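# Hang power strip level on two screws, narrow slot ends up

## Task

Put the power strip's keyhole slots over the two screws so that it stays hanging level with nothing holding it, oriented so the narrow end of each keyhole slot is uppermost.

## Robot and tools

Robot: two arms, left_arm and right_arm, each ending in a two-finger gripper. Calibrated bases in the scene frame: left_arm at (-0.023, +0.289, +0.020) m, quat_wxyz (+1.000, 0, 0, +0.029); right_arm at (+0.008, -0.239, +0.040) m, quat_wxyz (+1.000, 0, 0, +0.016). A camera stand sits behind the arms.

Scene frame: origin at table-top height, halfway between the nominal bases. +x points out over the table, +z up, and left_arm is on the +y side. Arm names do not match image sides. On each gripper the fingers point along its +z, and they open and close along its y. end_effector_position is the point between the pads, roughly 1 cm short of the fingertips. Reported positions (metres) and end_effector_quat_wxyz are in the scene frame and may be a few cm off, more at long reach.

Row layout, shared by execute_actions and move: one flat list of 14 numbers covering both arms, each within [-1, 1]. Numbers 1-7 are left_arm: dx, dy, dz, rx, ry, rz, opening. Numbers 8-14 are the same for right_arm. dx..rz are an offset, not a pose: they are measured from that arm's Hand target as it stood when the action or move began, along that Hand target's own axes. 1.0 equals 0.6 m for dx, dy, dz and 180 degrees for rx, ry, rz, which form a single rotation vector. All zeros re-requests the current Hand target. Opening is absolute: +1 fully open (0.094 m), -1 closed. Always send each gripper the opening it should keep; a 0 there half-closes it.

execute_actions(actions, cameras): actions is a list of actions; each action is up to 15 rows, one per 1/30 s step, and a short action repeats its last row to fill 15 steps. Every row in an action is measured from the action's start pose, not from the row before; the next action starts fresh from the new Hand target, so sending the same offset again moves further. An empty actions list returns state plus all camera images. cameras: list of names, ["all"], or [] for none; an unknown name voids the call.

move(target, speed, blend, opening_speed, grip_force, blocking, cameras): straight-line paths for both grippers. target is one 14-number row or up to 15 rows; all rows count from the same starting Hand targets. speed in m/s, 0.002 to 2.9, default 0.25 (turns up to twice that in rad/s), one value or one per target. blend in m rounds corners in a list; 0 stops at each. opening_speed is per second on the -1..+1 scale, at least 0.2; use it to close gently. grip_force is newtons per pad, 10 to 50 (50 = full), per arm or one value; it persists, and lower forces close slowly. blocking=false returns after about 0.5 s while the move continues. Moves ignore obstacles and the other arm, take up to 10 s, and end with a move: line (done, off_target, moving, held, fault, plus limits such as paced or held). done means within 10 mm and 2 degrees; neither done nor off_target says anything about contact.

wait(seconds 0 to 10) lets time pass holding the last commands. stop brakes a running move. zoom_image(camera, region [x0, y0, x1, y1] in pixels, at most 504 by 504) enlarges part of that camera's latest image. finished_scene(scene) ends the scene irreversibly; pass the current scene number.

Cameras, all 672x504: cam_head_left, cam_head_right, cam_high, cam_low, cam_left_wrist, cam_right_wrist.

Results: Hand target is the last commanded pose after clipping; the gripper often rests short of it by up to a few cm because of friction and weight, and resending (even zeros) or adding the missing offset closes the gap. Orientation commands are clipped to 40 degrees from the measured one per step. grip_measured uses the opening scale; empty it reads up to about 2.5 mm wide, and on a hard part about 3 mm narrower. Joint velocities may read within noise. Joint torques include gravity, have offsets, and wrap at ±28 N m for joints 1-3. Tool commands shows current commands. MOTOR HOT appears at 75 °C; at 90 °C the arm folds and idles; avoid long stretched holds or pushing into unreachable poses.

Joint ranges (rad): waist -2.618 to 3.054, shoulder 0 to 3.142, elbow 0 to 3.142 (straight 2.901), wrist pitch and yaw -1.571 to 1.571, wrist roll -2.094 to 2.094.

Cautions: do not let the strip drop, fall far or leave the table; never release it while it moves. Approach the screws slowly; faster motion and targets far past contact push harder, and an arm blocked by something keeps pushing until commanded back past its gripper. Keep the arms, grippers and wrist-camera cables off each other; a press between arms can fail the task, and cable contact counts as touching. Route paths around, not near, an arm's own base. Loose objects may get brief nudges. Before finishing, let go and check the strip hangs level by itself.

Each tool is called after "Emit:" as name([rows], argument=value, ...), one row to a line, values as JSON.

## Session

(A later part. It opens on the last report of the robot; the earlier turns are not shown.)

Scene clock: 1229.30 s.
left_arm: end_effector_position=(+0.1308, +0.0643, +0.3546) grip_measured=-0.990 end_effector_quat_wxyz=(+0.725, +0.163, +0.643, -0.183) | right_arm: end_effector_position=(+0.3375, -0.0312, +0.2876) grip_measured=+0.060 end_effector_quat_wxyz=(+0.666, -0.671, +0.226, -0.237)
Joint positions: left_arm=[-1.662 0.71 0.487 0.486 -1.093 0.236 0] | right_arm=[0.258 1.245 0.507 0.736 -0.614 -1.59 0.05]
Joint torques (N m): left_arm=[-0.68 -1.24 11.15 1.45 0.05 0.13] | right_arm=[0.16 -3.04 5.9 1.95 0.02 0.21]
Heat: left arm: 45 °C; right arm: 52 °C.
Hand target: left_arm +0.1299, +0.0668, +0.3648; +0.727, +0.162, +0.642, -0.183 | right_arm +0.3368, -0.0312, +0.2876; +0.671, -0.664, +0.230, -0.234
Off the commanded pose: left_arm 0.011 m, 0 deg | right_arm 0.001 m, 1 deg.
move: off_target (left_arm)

Emit:
move(target=[0,0,0,0,0,0,-1, 0,0.006,0,0,0,0,-0.3], speed=0.02)

Emit:
move(target=[0,0,0,0,0,0,-1, 0,0.006,0,0,0,0,-0.3], speed=0.02)

Emit:
move(target=[0,0,0,0,0,0,-1, 0,0.006,0,0,0,0,-0.3], speed=0.02, cameras=["cam_head_left","cam_head_right","cam_left_wrist"])

Scene clock: 1234.13 s.
left_arm: end_effector_position=(+0.1308, +0.0643, +0.3546) grip_measured=-0.990 end_effector_quat_wxyz=(+0.725, +0.163, +0.643, -0.183) | right_arm: end_effector_position=(+0.3374, -0.0317, +0.2880) grip_measured=+0.060 end_effector_quat_wxyz=(+0.668, -0.668, +0.223, -0.242)
Joint positions: left_arm=[-1.662 0.71 0.487 0.486 -1.093 0.236 0] | right_arm=[0.258 1.249 0.498 0.763 -0.611 -1.59 0.05]
Joint torques (N m): left_arm=[-0.68 -1.22 11.15 1.46 0.05 0.13] | right_arm=[0.21 -2.59 5.74 1.93 0 0.21]
Heat: left arm: 45 °C; right arm: 52 °C.
Hand target: left_arm +0.1299, +0.0668, +0.3648; +0.727, +0.162, +0.642, -0.183 | right_arm +0.3368, -0.0312, +0.2840; +0.671, -0.664, +0.230, -0.234
Off the commanded pose: left_arm 0.011 m, 0 deg | right_arm 0.004 m, 1 deg.
move: off_target (left_arm)

Scene clock: 1235.00 s.
left_arm: end_effector_position=(+0.1308, +0.0643, +0.3546) grip_measured=-0.990 end_effector_quat_wxyz=(+0.725, +0.163, +0.643, -0.183) | right_arm: end_effector_position=(+0.3373, -0.0317, +0.2883) grip_measured=+0.060 end_effector_quat_wxyz=(+0.671, -0.664, +0.219, -0.246)
Joint positions: left_arm=[-1.662 0.71 0.487 0.486 -1.093 0.236 0] | right_arm=[0.258 1.257 0.49 0.794 -0.611 -1.588 0.05]
Joint torques (N m): left_arm=[-0.68 -1.24 11.17 1.45 0.05 0.13] | right_arm=[0.23 -2.41 5.63 1.76 0.01 0.2]
Heat: left arm: 45 °C; right arm: 52 °C.
Hand target: left_arm +0.1299, +0.0668, +0.3648; +0.727, +0.162, +0.642, -0.183 | right_arm +0.3368, -0.0312, +0.2806; +0.671, -0.664, +0.230, -0.234
Off the commanded pose: left_arm 0.011 m, 0 deg | right_arm 0.008 m, 2 deg.
move: off_target (left_arm)

Scene clock: 1235.83 s.
left_arm: end_effector_position=(+0.1308, +0.0643, +0.3546) grip_measured=-0.990 end_effector_quat_wxyz=(+0.725, +0.163, +0.643, -0.183) | right_arm: end_effector_position=(+0.3369, -0.0315, +0.2881) grip_measured=+0.060 end_effector_quat_wxyz=(+0.675, -0.661, +0.216, -0.247)
Joint positions: left_arm=[-1.662 0.71 0.487 0.486 -1.093 0.236 0] | right_arm=[0.258 1.266 0.481 0.825 -0.614 -1.583 0.05]
Joint torques (N m): left_arm=[-0.68 -1.22 11.15 1.45 0.05 0.13] | right_arm=[0.23 -2.29 5.5 1.7 0.04 0.17]
Heat: left arm: 45 °C; right arm: 52 °C.
Hand target: left_arm +0.1299, +0.0668, +0.3648; +0.727, +0.162, +0.642, -0.183 | right_arm +0.3368, -0.0312, +0.2769; +0.671, -0.664, +0.230, -0.234
Off the commanded pose: left_arm 0.011 m, 0 deg | right_arm 0.011 m, 2 deg.
move: off_target (left_arm, right_arm)
Images, in order (width x height): cam_head_left 672x504, cam_head_right 672x504, cam_left_wrist 672x504.

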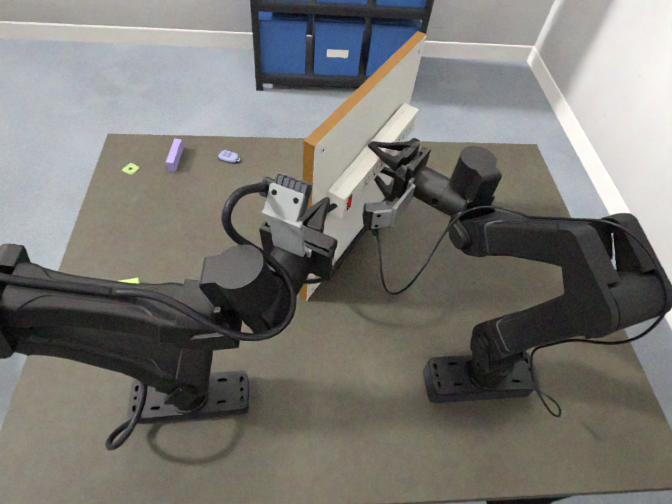

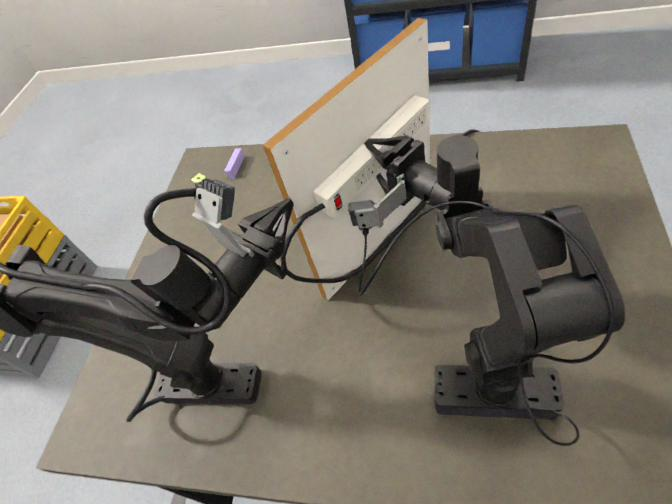

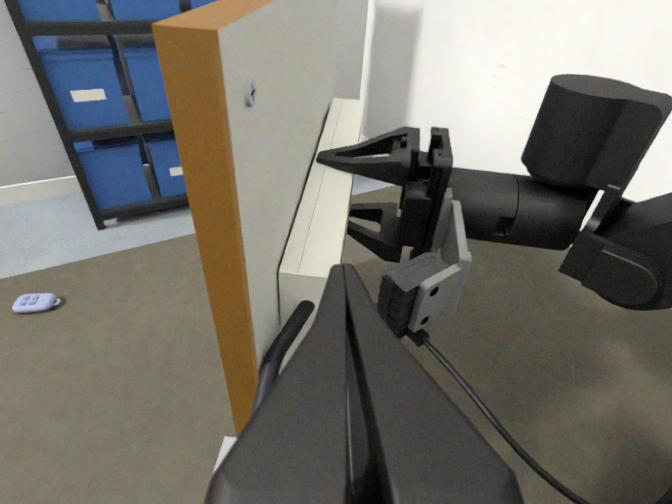

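Emit:
move([
  [0,0,0,0,0,0,-1, 0,-0.03,0,-0.006,0,0.004,-0.3],
  [0,0,0,0,0,0,-1, 0,-0.03,-0.025,-0.006,0,0.004,-0.3],
], speed=0.04)

Scene clock: 1254.10 s.
left_arm: end_effector_position=(+0.1308, +0.0643, +0.3546) grip_measured=-0.990 end_effector_quat_wxyz=(+0.725, +0.163, +0.643, -0.183) | right_arm: end_effector_position=(+0.3347, -0.0429, +0.2772) grip_measured=+0.060 end_effector_quat_wxyz=(+0.647, -0.684, +0.251, -0.225)
Joint positions: left_arm=[-1.662 0.71 0.487 0.486 -1.093 0.236 0] | right_arm=[0.225 1.194 0.502 0.615 -0.626 -1.599 0.05]
Joint torques (N m): left_arm=[-0.68 -1.24 11.17 1.45 0.05 0.13] | right_arm=[-0.32 -6.04 6.39 2.06 -0.31 0.29]
Heat: left arm: 45 °C; right arm: 50 °C.
Hand target: left_arm +0.1299, +0.0668, +0.3648; +0.727, +0.162, +0.642, -0.183 | right_arm +0.3274, -0.0431, +0.2947; +0.666, -0.669, +0.237, -0.228
Off the commanded pose: left_arm 0.011 m, 0 deg | right_arm 0.019 m, 3 deg.
move: off_target (left_arm, right_arm)

Emit:
move(target=[0,0,0,0,0,0,-1, 0,0.036,0,0.018,0,-0.006,-0.3], speed=0.03)

Scene clock: 1259.80 s.
left_arm: end_effector_position=(+0.1308, +0.0643, +0.3546) grip_measured=-0.990 end_effector_quat_wxyz=(+0.725, +0.163, +0.643, -0.183) | right_arm: end_effector_position=(+0.3293, -0.0436, +0.2664) grip_measured=+0.060 end_effector_quat_wxyz=(+0.668, -0.665, +0.227, -0.247)
Joint positions: left_arm=[-1.662 0.71 0.487 0.486 -1.093 0.236 0] | right_arm=[0.225 1.26 0.397 0.879 -0.63 -1.586 0.05]
Joint torques (N m): left_arm=[-0.68 -1.22 11.15 1.45 0.05 0.13] | right_arm=[-0.31 -2.7 5.91 2.15 -0.23 0.35]
Heat: left arm: 46 °C; right arm: 50 °C.
Hand target: left_arm +0.1299, +0.0668, +0.3648; +0.727, +0.162, +0.642, -0.183 | right_arm +0.3272, -0.0431, +0.2731; +0.683, -0.652, +0.224, -0.241
Off the commanded pose: left_arm 0.011 m, 0 deg | right_arm 0.007 m, 2 deg.
move: off_target (left_arm)

Emit:
move(target=[0,0,0,0,0,0,-1, 0,0.0135,0,-0.003,-0.003,0.006,-0.3], speed=0.03, cameras=["cam_left_wrist","cam_head_left","cam_head_right"])

Emit:
zoom_image(camera="cam_left_wrist", region=[210, 110, 390, 310])

Scene clock: 1264.80 s.
left_arm: end_effector_position=(+0.1308, +0.0643, +0.3546) grip_measured=-0.990 end_effector_quat_wxyz=(+0.725, +0.163, +0.643, -0.183) | right_arm: end_effector_position=(+0.3294, -0.0430, +0.2587) grip_measured=+0.060 end_effector_quat_wxyz=(+0.669, -0.666, +0.231, -0.236)
Joint positions: left_arm=[-1.662 0.71 0.487 0.486 -1.093 0.236 0] | right_arm=[0.221 1.288 0.387 0.908 -0.645 -1.573 0.05]
Joint torques (N m): left_arm=[-0.68 -1.22 11.17 1.45 0.05 0.13] | right_arm=[-0.43 -2.86 5.76 2.2 -0.22 0.35]
Heat: left arm: 46 °C; right arm: 50 °C.
Hand target: left_arm +0.1299, +0.0668, +0.3648; +0.727, +0.162, +0.642, -0.183 | right_arm +0.3274, -0.0428, +0.2650; +0.683, -0.655, +0.228, -0.230
Off the commanded pose: left_arm 0.011 m, 0 deg | right_arm 0.007 m, 2 deg.
move: off_target (left_arm)
Images, in order (width x height): cam_head_left 672x504, cam_head_right 672x504, cam_left_wrist 672x504.

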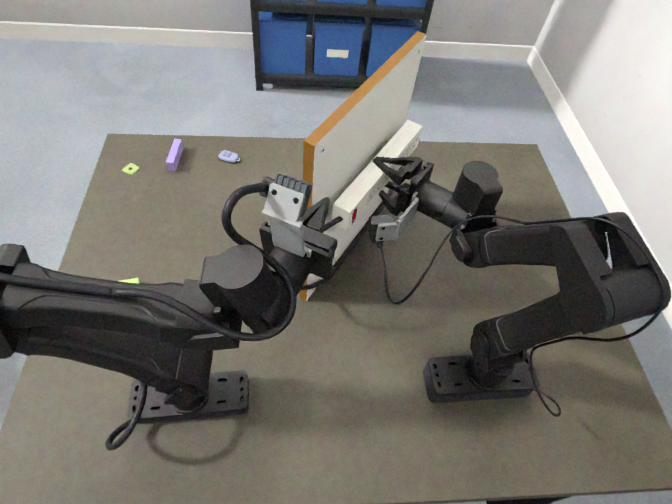

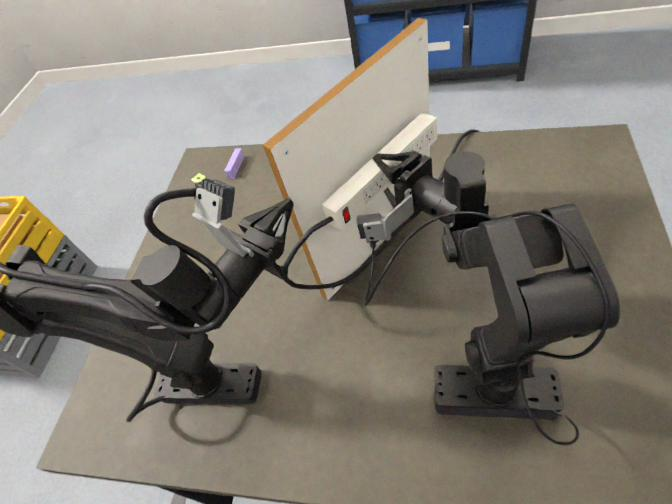

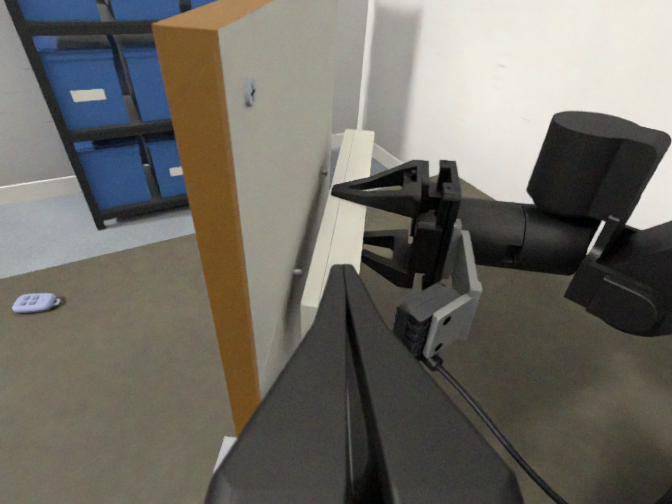

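Scaled by 2.520.

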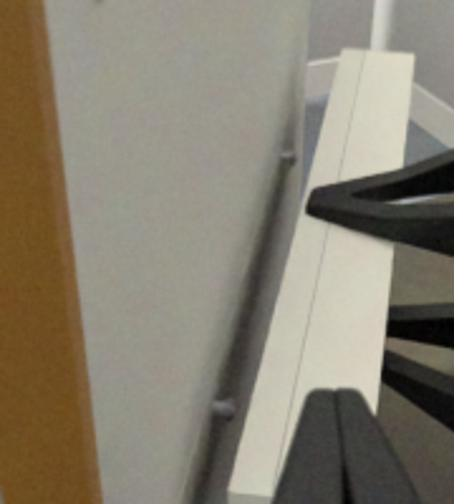

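Emit:
move(target=[0,0,0,0,0,0,-1, 0,0,0.012,0,0,0,-0.3], speed=0.02)

Emit:
move(target=[0,0,0,0,0,0,-1, 0,0,0.008,0,0,0,-0.3], speed=0.02)

Scene clock: 1299.57 s.
left_arm: end_effector_position=(+0.1308, +0.0643, +0.3546) grip_measured=-0.990 end_effector_quat_wxyz=(+0.725, +0.163, +0.643, -0.183) | right_arm: end_effector_position=(+0.3318, -0.0416, +0.2517) grip_measured=+0.060 end_effector_quat_wxyz=(+0.665, -0.669, +0.236, -0.231)
Joint positions: left_arm=[-1.662 0.71 0.487 0.486 -1.093 0.236 0] | right_arm=[0.225 1.315 0.387 0.918 -0.64 -1.571 0.05]
Joint torques (N m): left_arm=[-0.68 -1.24 11.15 1.46 0.05 0.13] | right_arm=[0.77 -2.89 7.02 2.14 -0.09 0.33]
Heat: left arm: 46 °C; right arm: 52 °C.
Hand target: left_arm +0.1299, +0.0668, +0.3648; +0.727, +0.162, +0.642, -0.183 | right_arm +0.3319, -0.0372, +0.2653; +0.683, -0.655, +0.228, -0.230
Off the commanded pose: left_arm 0.011 m, 0 deg | right_arm 0.014 m, 3 deg.
move: off_target (left_arm, right_arm)

Scene clock: 1300.37 s.
left_arm: end_effector_position=(+0.1308, +0.0643, +0.3546) grip_measured=-0.990 end_effector_quat_wxyz=(+0.725, +0.163, +0.643, -0.183) | right_arm: end_effector_position=(+0.3325, -0.0385, +0.2468) grip_measured=+0.060 end_effector_quat_wxyz=(+0.663, -0.672, +0.240, -0.227)
Joint positions: left_arm=[-1.662 0.71 0.487 0.486 -1.093 0.236 0] | right_arm=[0.237 1.331 0.387 0.921 -0.628 -1.571 0.05]
Joint torques (N m): left_arm=[-0.68 -1.22 11.15 1.45 0.05 0.13] | right_arm=[0.81 -2.99 7.92 2.14 -0.15 0.33]
Heat: left arm: 46 °C; right arm: 52 °C.
Hand target: left_arm +0.1299, +0.0668, +0.3648; +0.727, +0.162, +0.642, -0.183 | right_arm +0.3348, -0.0333, +0.2654; +0.683, -0.655, +0.228, -0.230
Off the commanded pose: left_arm 0.011 m, 0 deg | right_arm 0.019 m, 3 deg.
move: off_target (left_arm, right_arm)

Emit:
move(target=[0,0,0,0,0,0,-1, 0,-0.035,-0.004,0,0,0,-0.3], speed=0.03)

Emit:
move(target=[0,0,0,0,0,0,-1, 0,-0.015,0,0,0,0,-0.3], speed=0.03)

Scene clock: 1310.37 s.
left_arm: end_effector_position=(+0.1308, +0.0643, +0.3546) grip_measured=-0.990 end_effector_quat_wxyz=(+0.725, +0.163, +0.643, -0.183) | right_arm: end_effector_position=(+0.3299, -0.0392, +0.2466) grip_measured=+0.060 end_effector_quat_wxyz=(+0.653, -0.681, +0.254, -0.214)
Joint positions: left_arm=[-1.662 0.71 0.487 0.486 -1.093 0.236 0] | right_arm=[0.237 1.281 0.404 0.809 -0.628 -1.57 0.05]
Joint torques (N m): left_arm=[-0.68 -1.22 11.15 1.45 0.05 0.13] | right_arm=[0.05 -6.11 10.1 2.02 -0.22 0.33]
Heat: left arm: 46 °C; right arm: 54 °C.
Hand target: left_arm +0.1299, +0.0668, +0.3648; +0.727, +0.162, +0.642, -0.183 | right_arm +0.3329, -0.0359, +0.2864; +0.683, -0.655, +0.228, -0.230
Off the commanded pose: left_arm 0.011 m, 0 deg | right_arm 0.040 m, 6 deg.
move: off_target (left_arm, right_arm)

Scene clock: 1311.40 s.
left_arm: end_effector_position=(+0.1308, +0.0643, +0.3546) grip_measured=-0.990 end_effector_quat_wxyz=(+0.725, +0.163, +0.643, -0.183) | right_arm: end_effector_position=(+0.3301, -0.0392, +0.2543) grip_measured=+0.060 end_effector_quat_wxyz=(+0.653, -0.681, +0.254, -0.213)
Joint positions: left_arm=[-1.662 0.71 0.487 0.486 -1.093 0.236 0] | right_arm=[0.237 1.253 0.426 0.757 -0.628 -1.57 0.05]
Joint torques (N m): left_arm=[-0.66 -1.22 11.15 1.46 0.05 0.13] | right_arm=[-0.08 -6 10.45 2.08 -0.23 0.32]
Heat: left arm: 46 °C; right arm: 54 °C.
Hand target: left_arm +0.1299, +0.0668, +0.3648; +0.727, +0.162, +0.642, -0.183 | right_arm +0.3328, -0.0363, +0.2955; +0.683, -0.655, +0.228, -0.230
Off the commanded pose: left_arm 0.011 m, 0 deg | right_arm 0.041 m, 6 deg.
move: off_target (left_arm, right_arm)

Emit:
move(target=[0,0,0,0,0,0,-1, 0,-0.006,-0.002,0.018,0,-0.0135,-0.3], speed=0.03)

Scene clock: 1315.43 s.
left_arm: end_effector_position=(+0.1308, +0.0643, +0.3546) grip_measured=-0.990 end_effector_quat_wxyz=(+0.725, +0.163, +0.643, -0.183) | right_arm: end_effector_position=(+0.3304, -0.0391, +0.2796) grip_measured=+0.060 end_effector_quat_wxyz=(+0.677, -0.658, +0.220, -0.247)
Joint positions: left_arm=[-1.662 0.71 0.487 0.486 -1.093 0.236 0] | right_arm=[0.237 1.253 0.426 0.873 -0.628 -1.57 0.05]
Joint torques (N m): left_arm=[-0.68 -1.21 11.15 1.45 0.05 0.13] | right_arm=[-0.23 -2.81 8.24 2.17 -0.19 0.31]
Heat: left arm: 46 °C; right arm: 55 °C.
Hand target: left_arm +0.1299, +0.0668, +0.3648; +0.727, +0.162, +0.642, -0.183 | right_arm +0.3320, -0.0373, +0.2990; +0.696, -0.640, +0.207, -0.251
Off the commanded pose: left_arm 0.011 m, 0 deg | right_arm 0.020 m, 3 deg.
move: off_target (left_arm, right_arm)

Emit:
move(target=[0,0,0,0,0,0,-1, 0,0.012,0.004,-0.012,0,0.008,-0.3], speed=0.02)

Scene clock: 1328.70 s.
left_arm: end_effector_position=(+0.1308, +0.0643, +0.3546) grip_measured=-0.990 end_effector_quat_wxyz=(+0.725, +0.163, +0.643, -0.183) | right_arm: end_effector_position=(+0.3306, -0.0391, +0.2703) grip_measured=+0.060 end_effector_quat_wxyz=(+0.668, -0.667, +0.233, -0.235)
Joint positions: left_arm=[-1.662 0.71 0.487 0.486 -1.093 0.236 0] | right_arm=[0.237 1.253 0.426 0.831 -0.628 -1.57 0.05]
Joint torques (N m): left_arm=[-0.68 -1.22 11.17 1.45 0.05 0.13] | right_arm=[0.28 -2.91 9.28 2.06 -0.14 0.32]
Heat: left arm: 47 °C; right arm: 56 °C.
Hand target: left_arm +0.1299, +0.0668, +0.3648; +0.727, +0.162, +0.642, -0.183 | right_arm +0.3341, -0.0351, +0.2921; +0.687, -0.650, +0.220, -0.238
Off the commanded pose: left_arm 0.011 m, 0 deg | right_arm 0.022 m, 3 deg.
move: off_target (left_arm, right_arm)

Emit:
move(target=[0,0,0,0,0,0,-1, 0,0,0.008,0,0,0,-0.3], speed=0.02)

Emit:
move(target=[0,0,0,0,0,0,-1, 0,0,0.006,0,0,0,-0.3], speed=0.02)

Scene clock: 1333.30 s.
left_arm: end_effector_position=(+0.1308, +0.0643, +0.3546) grip_measured=-0.990 end_effector_quat_wxyz=(+0.725, +0.163, +0.643, -0.183) | right_arm: end_effector_position=(+0.3321, -0.0380, +0.2652) grip_measured=+0.060 end_effector_quat_wxyz=(+0.665, -0.669, +0.238, -0.231)
Joint positions: left_arm=[-1.662 0.71 0.487 0.486 -1.093 0.236 0] | right_arm=[0.242 1.266 0.426 0.828 -0.621 -1.57 0.05]
Joint torques (N m): left_arm=[-0.69 -1.22 11.17 1.45 0.06 0.13] | right_arm=[0.79 -2.85 10.07 2.08 -0.1 0.29]
Heat: left arm: 47 °C; right arm: 56 °C.
Hand target: left_arm +0.1299, +0.0668, +0.3648; +0.727, +0.162, +0.642, -0.183 | right_arm +0.3371, -0.0314, +0.2924; +0.687, -0.650, +0.220, -0.239
Off the commanded pose: left_arm 0.011 m, 0 deg | right_arm 0.028 m, 4 deg.
move: off_target (left_arm, right_arm)

Scene clock: 1334.07 s.
left_arm: end_effector_position=(+0.1308, +0.0643, +0.3546) grip_measured=-0.990 end_effector_quat_wxyz=(+0.725, +0.163, +0.643, -0.183) | right_arm: end_effector_position=(+0.3333, -0.0356, +0.2630) grip_measured=+0.060 end_effector_quat_wxyz=(+0.663, -0.671, +0.240, -0.229)
Joint positions: left_arm=[-1.662 0.71 0.487 0.486 -1.093 0.236 0] | right_arm=[0.251 1.278 0.431 0.828 -0.612 -1.57 0.05]
Joint torques (N m): left_arm=[-0.68 -1.22 11.15 1.45 0.05 0.13] | right_arm=[0.83 -2.92 10.62 2.11 -0.11 0.29]
Heat: left arm: 47 °C; right arm: 56 °C.
Hand target: left_arm +0.1299, +0.0668, +0.3648; +0.727, +0.162, +0.642, -0.183 | right_arm +0.3392, -0.0285, +0.2925; +0.687, -0.650, +0.220, -0.238
Off the commanded pose: left_arm 0.011 m, 0 deg | right_arm 0.031 m, 4 deg.
move: off_target (left_arm, right_arm)

Emit:
move(target=[0,0,0,0,0,0,-1, 0,0,0.006,0,0,0,-0.3], speed=0.02, cameras=["cam_left_wrist"])

Emit:
zoom_image(camera="cam_left_wrist", region=[210, 110, 390, 310])

Scene clock: 1337.50 s.
left_arm: end_effector_position=(+0.1308, +0.0643, +0.3546) grip_measured=-0.990 end_effector_quat_wxyz=(+0.725, +0.163, +0.643, -0.183) | right_arm: end_effector_position=(+0.3342, -0.0343, +0.2626) grip_measured=+0.060 end_effector_quat_wxyz=(+0.663, -0.671, +0.240, -0.228)
Joint positions: left_arm=[-1.662 0.71 0.487 0.486 -1.093 0.236 0] | right_arm=[0.255 1.285 0.435 0.83 -0.609 -1.57 0.05]
Joint torques (N m): left_arm=[-0.66 -1.22 11.15 1.45 0.05 0.13] | right_arm=[1.18 -2.5 10.76 2.12 -0.03 0.29]
Heat: left arm: 47 °C; right arm: 56 °C.
Hand target: left_arm +0.1299, +0.0668, +0.3648; +0.727, +0.162, +0.642, -0.183 | right_arm +0.3415, -0.0256, +0.2927; +0.687, -0.650, +0.220, -0.238
Off the commanded pose: left_arm 0.011 m, 0 deg | right_arm 0.032 m, 5 deg.
move: off_target (left_arm, right_arm)
Images, in order (width x height): cam_left_wrist 672x504.

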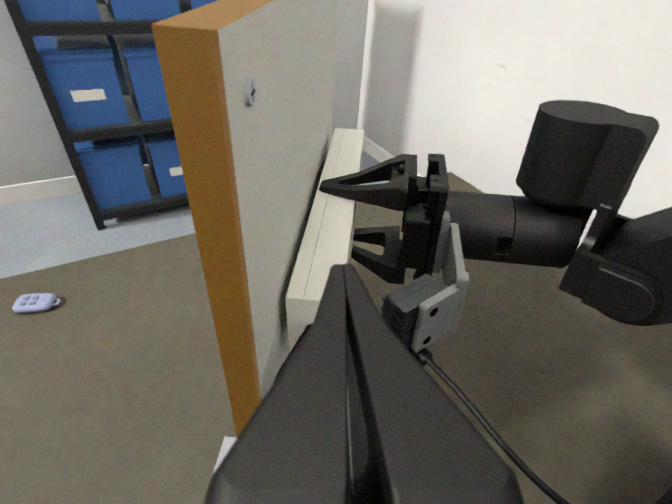

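Scaled by 2.520.

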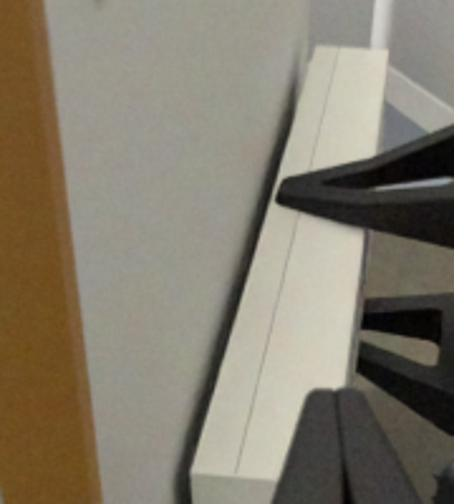

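Emit:
move(target=[0,0,0,0,0,0,-1, 0,0.02,0,0,0,0,-0.3], speed=0.015)

Emit:
move(target=[0,0,0,0,0,0,-1, 0,0.012,0,0,0,0,-0.3], speed=0.015)

Scene clock: 1343.43 s.
left_arm: end_effector_position=(+0.1308, +0.0643, +0.3546) grip_measured=-0.990 end_effector_quat_wxyz=(+0.725, +0.163, +0.643, -0.183) | right_arm: end_effector_position=(+0.3351, -0.0332, +0.2630) grip_measured=+0.060 end_effector_quat_wxyz=(+0.670, -0.669, +0.231, -0.225)
Joint positions: left_arm=[-1.662 0.71 0.487 0.486 -1.093 0.236 0] | right_arm=[0.247 1.312 0.435 0.876 -0.635 -1.563 0.05]
Joint torques (N m): left_arm=[-0.68 -1.24 11.15 1.45 0.05 0.13] | right_arm=[2.07 -1.31 8.7 2.34 0.32 0.23]
Heat: left arm: 47 °C; right arm: 56 °C.
Hand target: left_arm +0.1299, +0.0668, +0.3648; +0.727, +0.162, +0.642, -0.183 | right_arm +0.3419, -0.0251, +0.2808; +0.687, -0.650, +0.220, -0.238
Off the commanded pose: left_arm 0.011 m, 0 deg | right_arm 0.021 m, 4 deg.
move: off_target (left_arm, right_arm)

Scene clock: 1344.40 s.
left_arm: end_effector_position=(+0.1308, +0.0643, +0.3546) grip_measured=-0.990 end_effector_quat_wxyz=(+0.725, +0.163, +0.643, -0.183) | right_arm: end_effector_position=(+0.3349, -0.0334, +0.2621) grip_measured=+0.060 end_effector_quat_wxyz=(+0.678, -0.661, +0.229, -0.228)
Joint positions: left_arm=[-1.662 0.71 0.487 0.486 -1.093 0.236 0] | right_arm=[0.246 1.34 0.416 0.952 -0.635 -1.544 0.05]
Joint torques (N m): left_arm=[-0.68 -1.22 11.14 1.45 0.05 0.13] | right_arm=[2.18 -1.13 8.84 2.05 0.36 0.06]
Heat: left arm: 47 °C; right arm: 56 °C.
Hand target: left_arm +0.1299, +0.0668, +0.3648; +0.727, +0.162, +0.642, -0.183 | right_arm +0.3423, -0.0249, +0.2734; +0.687, -0.650, +0.220, -0.238
Off the commanded pose: left_arm 0.011 m, 0 deg | right_arm 0.016 m, 2 deg.
move: off_target (left_arm, right_arm)

Emit:
execute_actions(actions=[], cameras=["cam_head_left","cam_head_right","cam_left_wrist"])

Emit:
zoom_image(camera="cam_left_wrist", region=[210, 110, 390, 310])

Scene clock: 1348.50 s.
left_arm: end_effector_position=(+0.1308, +0.0643, +0.3546) grip_measured=-0.990 end_effector_quat_wxyz=(+0.725, +0.163, +0.643, -0.183) | right_arm: end_effector_position=(+0.3349, -0.0334, +0.2622) grip_measured=+0.060 end_effector_quat_wxyz=(+0.678, -0.660, +0.229, -0.228)
Joint positions: left_arm=[-1.662 0.71 0.487 0.486 -1.093 0.236 0] | right_arm=[0.246 1.34 0.416 0.952 -0.635 -1.544 0.05]
Joint velocities: within noise
Joint torques (N m): left_arm=[-0.68 -1.24 11.15 1.45 0.05 0.13] | right_arm=[2.18 -1.09 8.77 2.04 0.35 0.06]
Heat: left arm: 47 °C; right arm: 57 °C.
Hand target: left_arm +0.1299, +0.0668, +0.3648; +0.727, +0.162, +0.642, -0.183 | right_arm +0.3423, -0.0249, +0.2735; +0.687, -0.650, +0.220, -0.238
Tool commands: left_gripper/opening=-1.0 right_gripper/opening=-0.3
Off the commanded pose: left_arm 0.011 m, 0 deg | right_arm 0.016 m, 2 deg.
Images, in order (width x height): cam_head_left 672x504, cam_head_right 672x504, cam_left_wrist 672x504.

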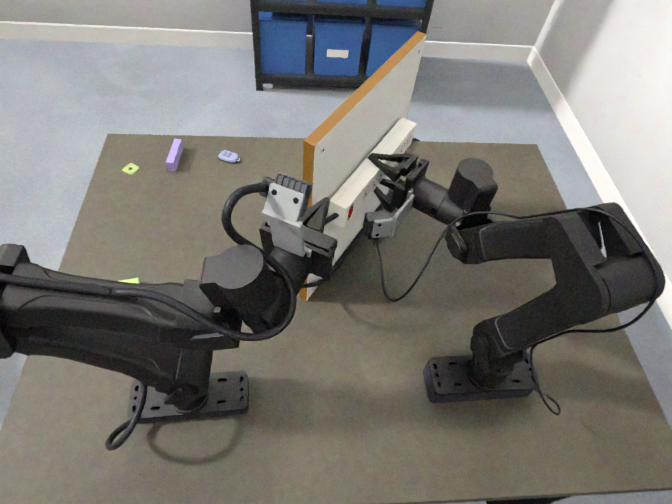

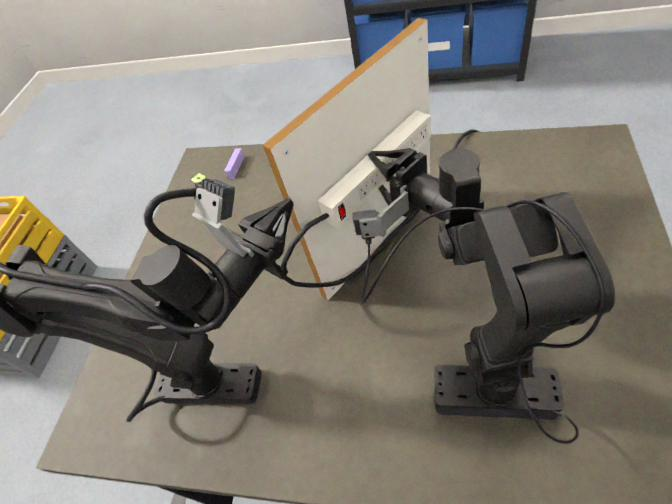

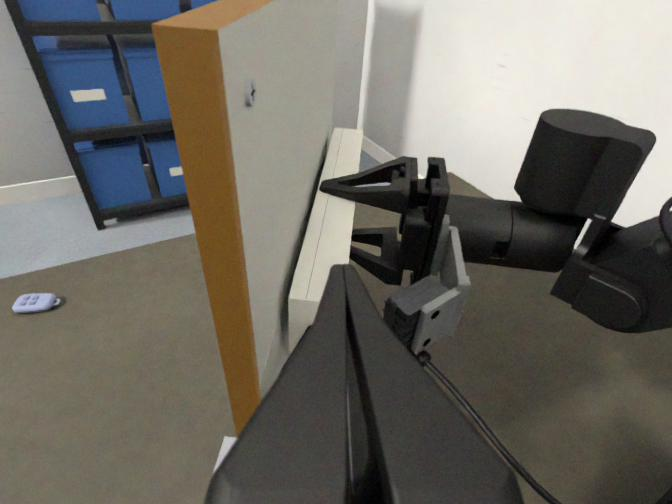

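Scaled by 2.520.

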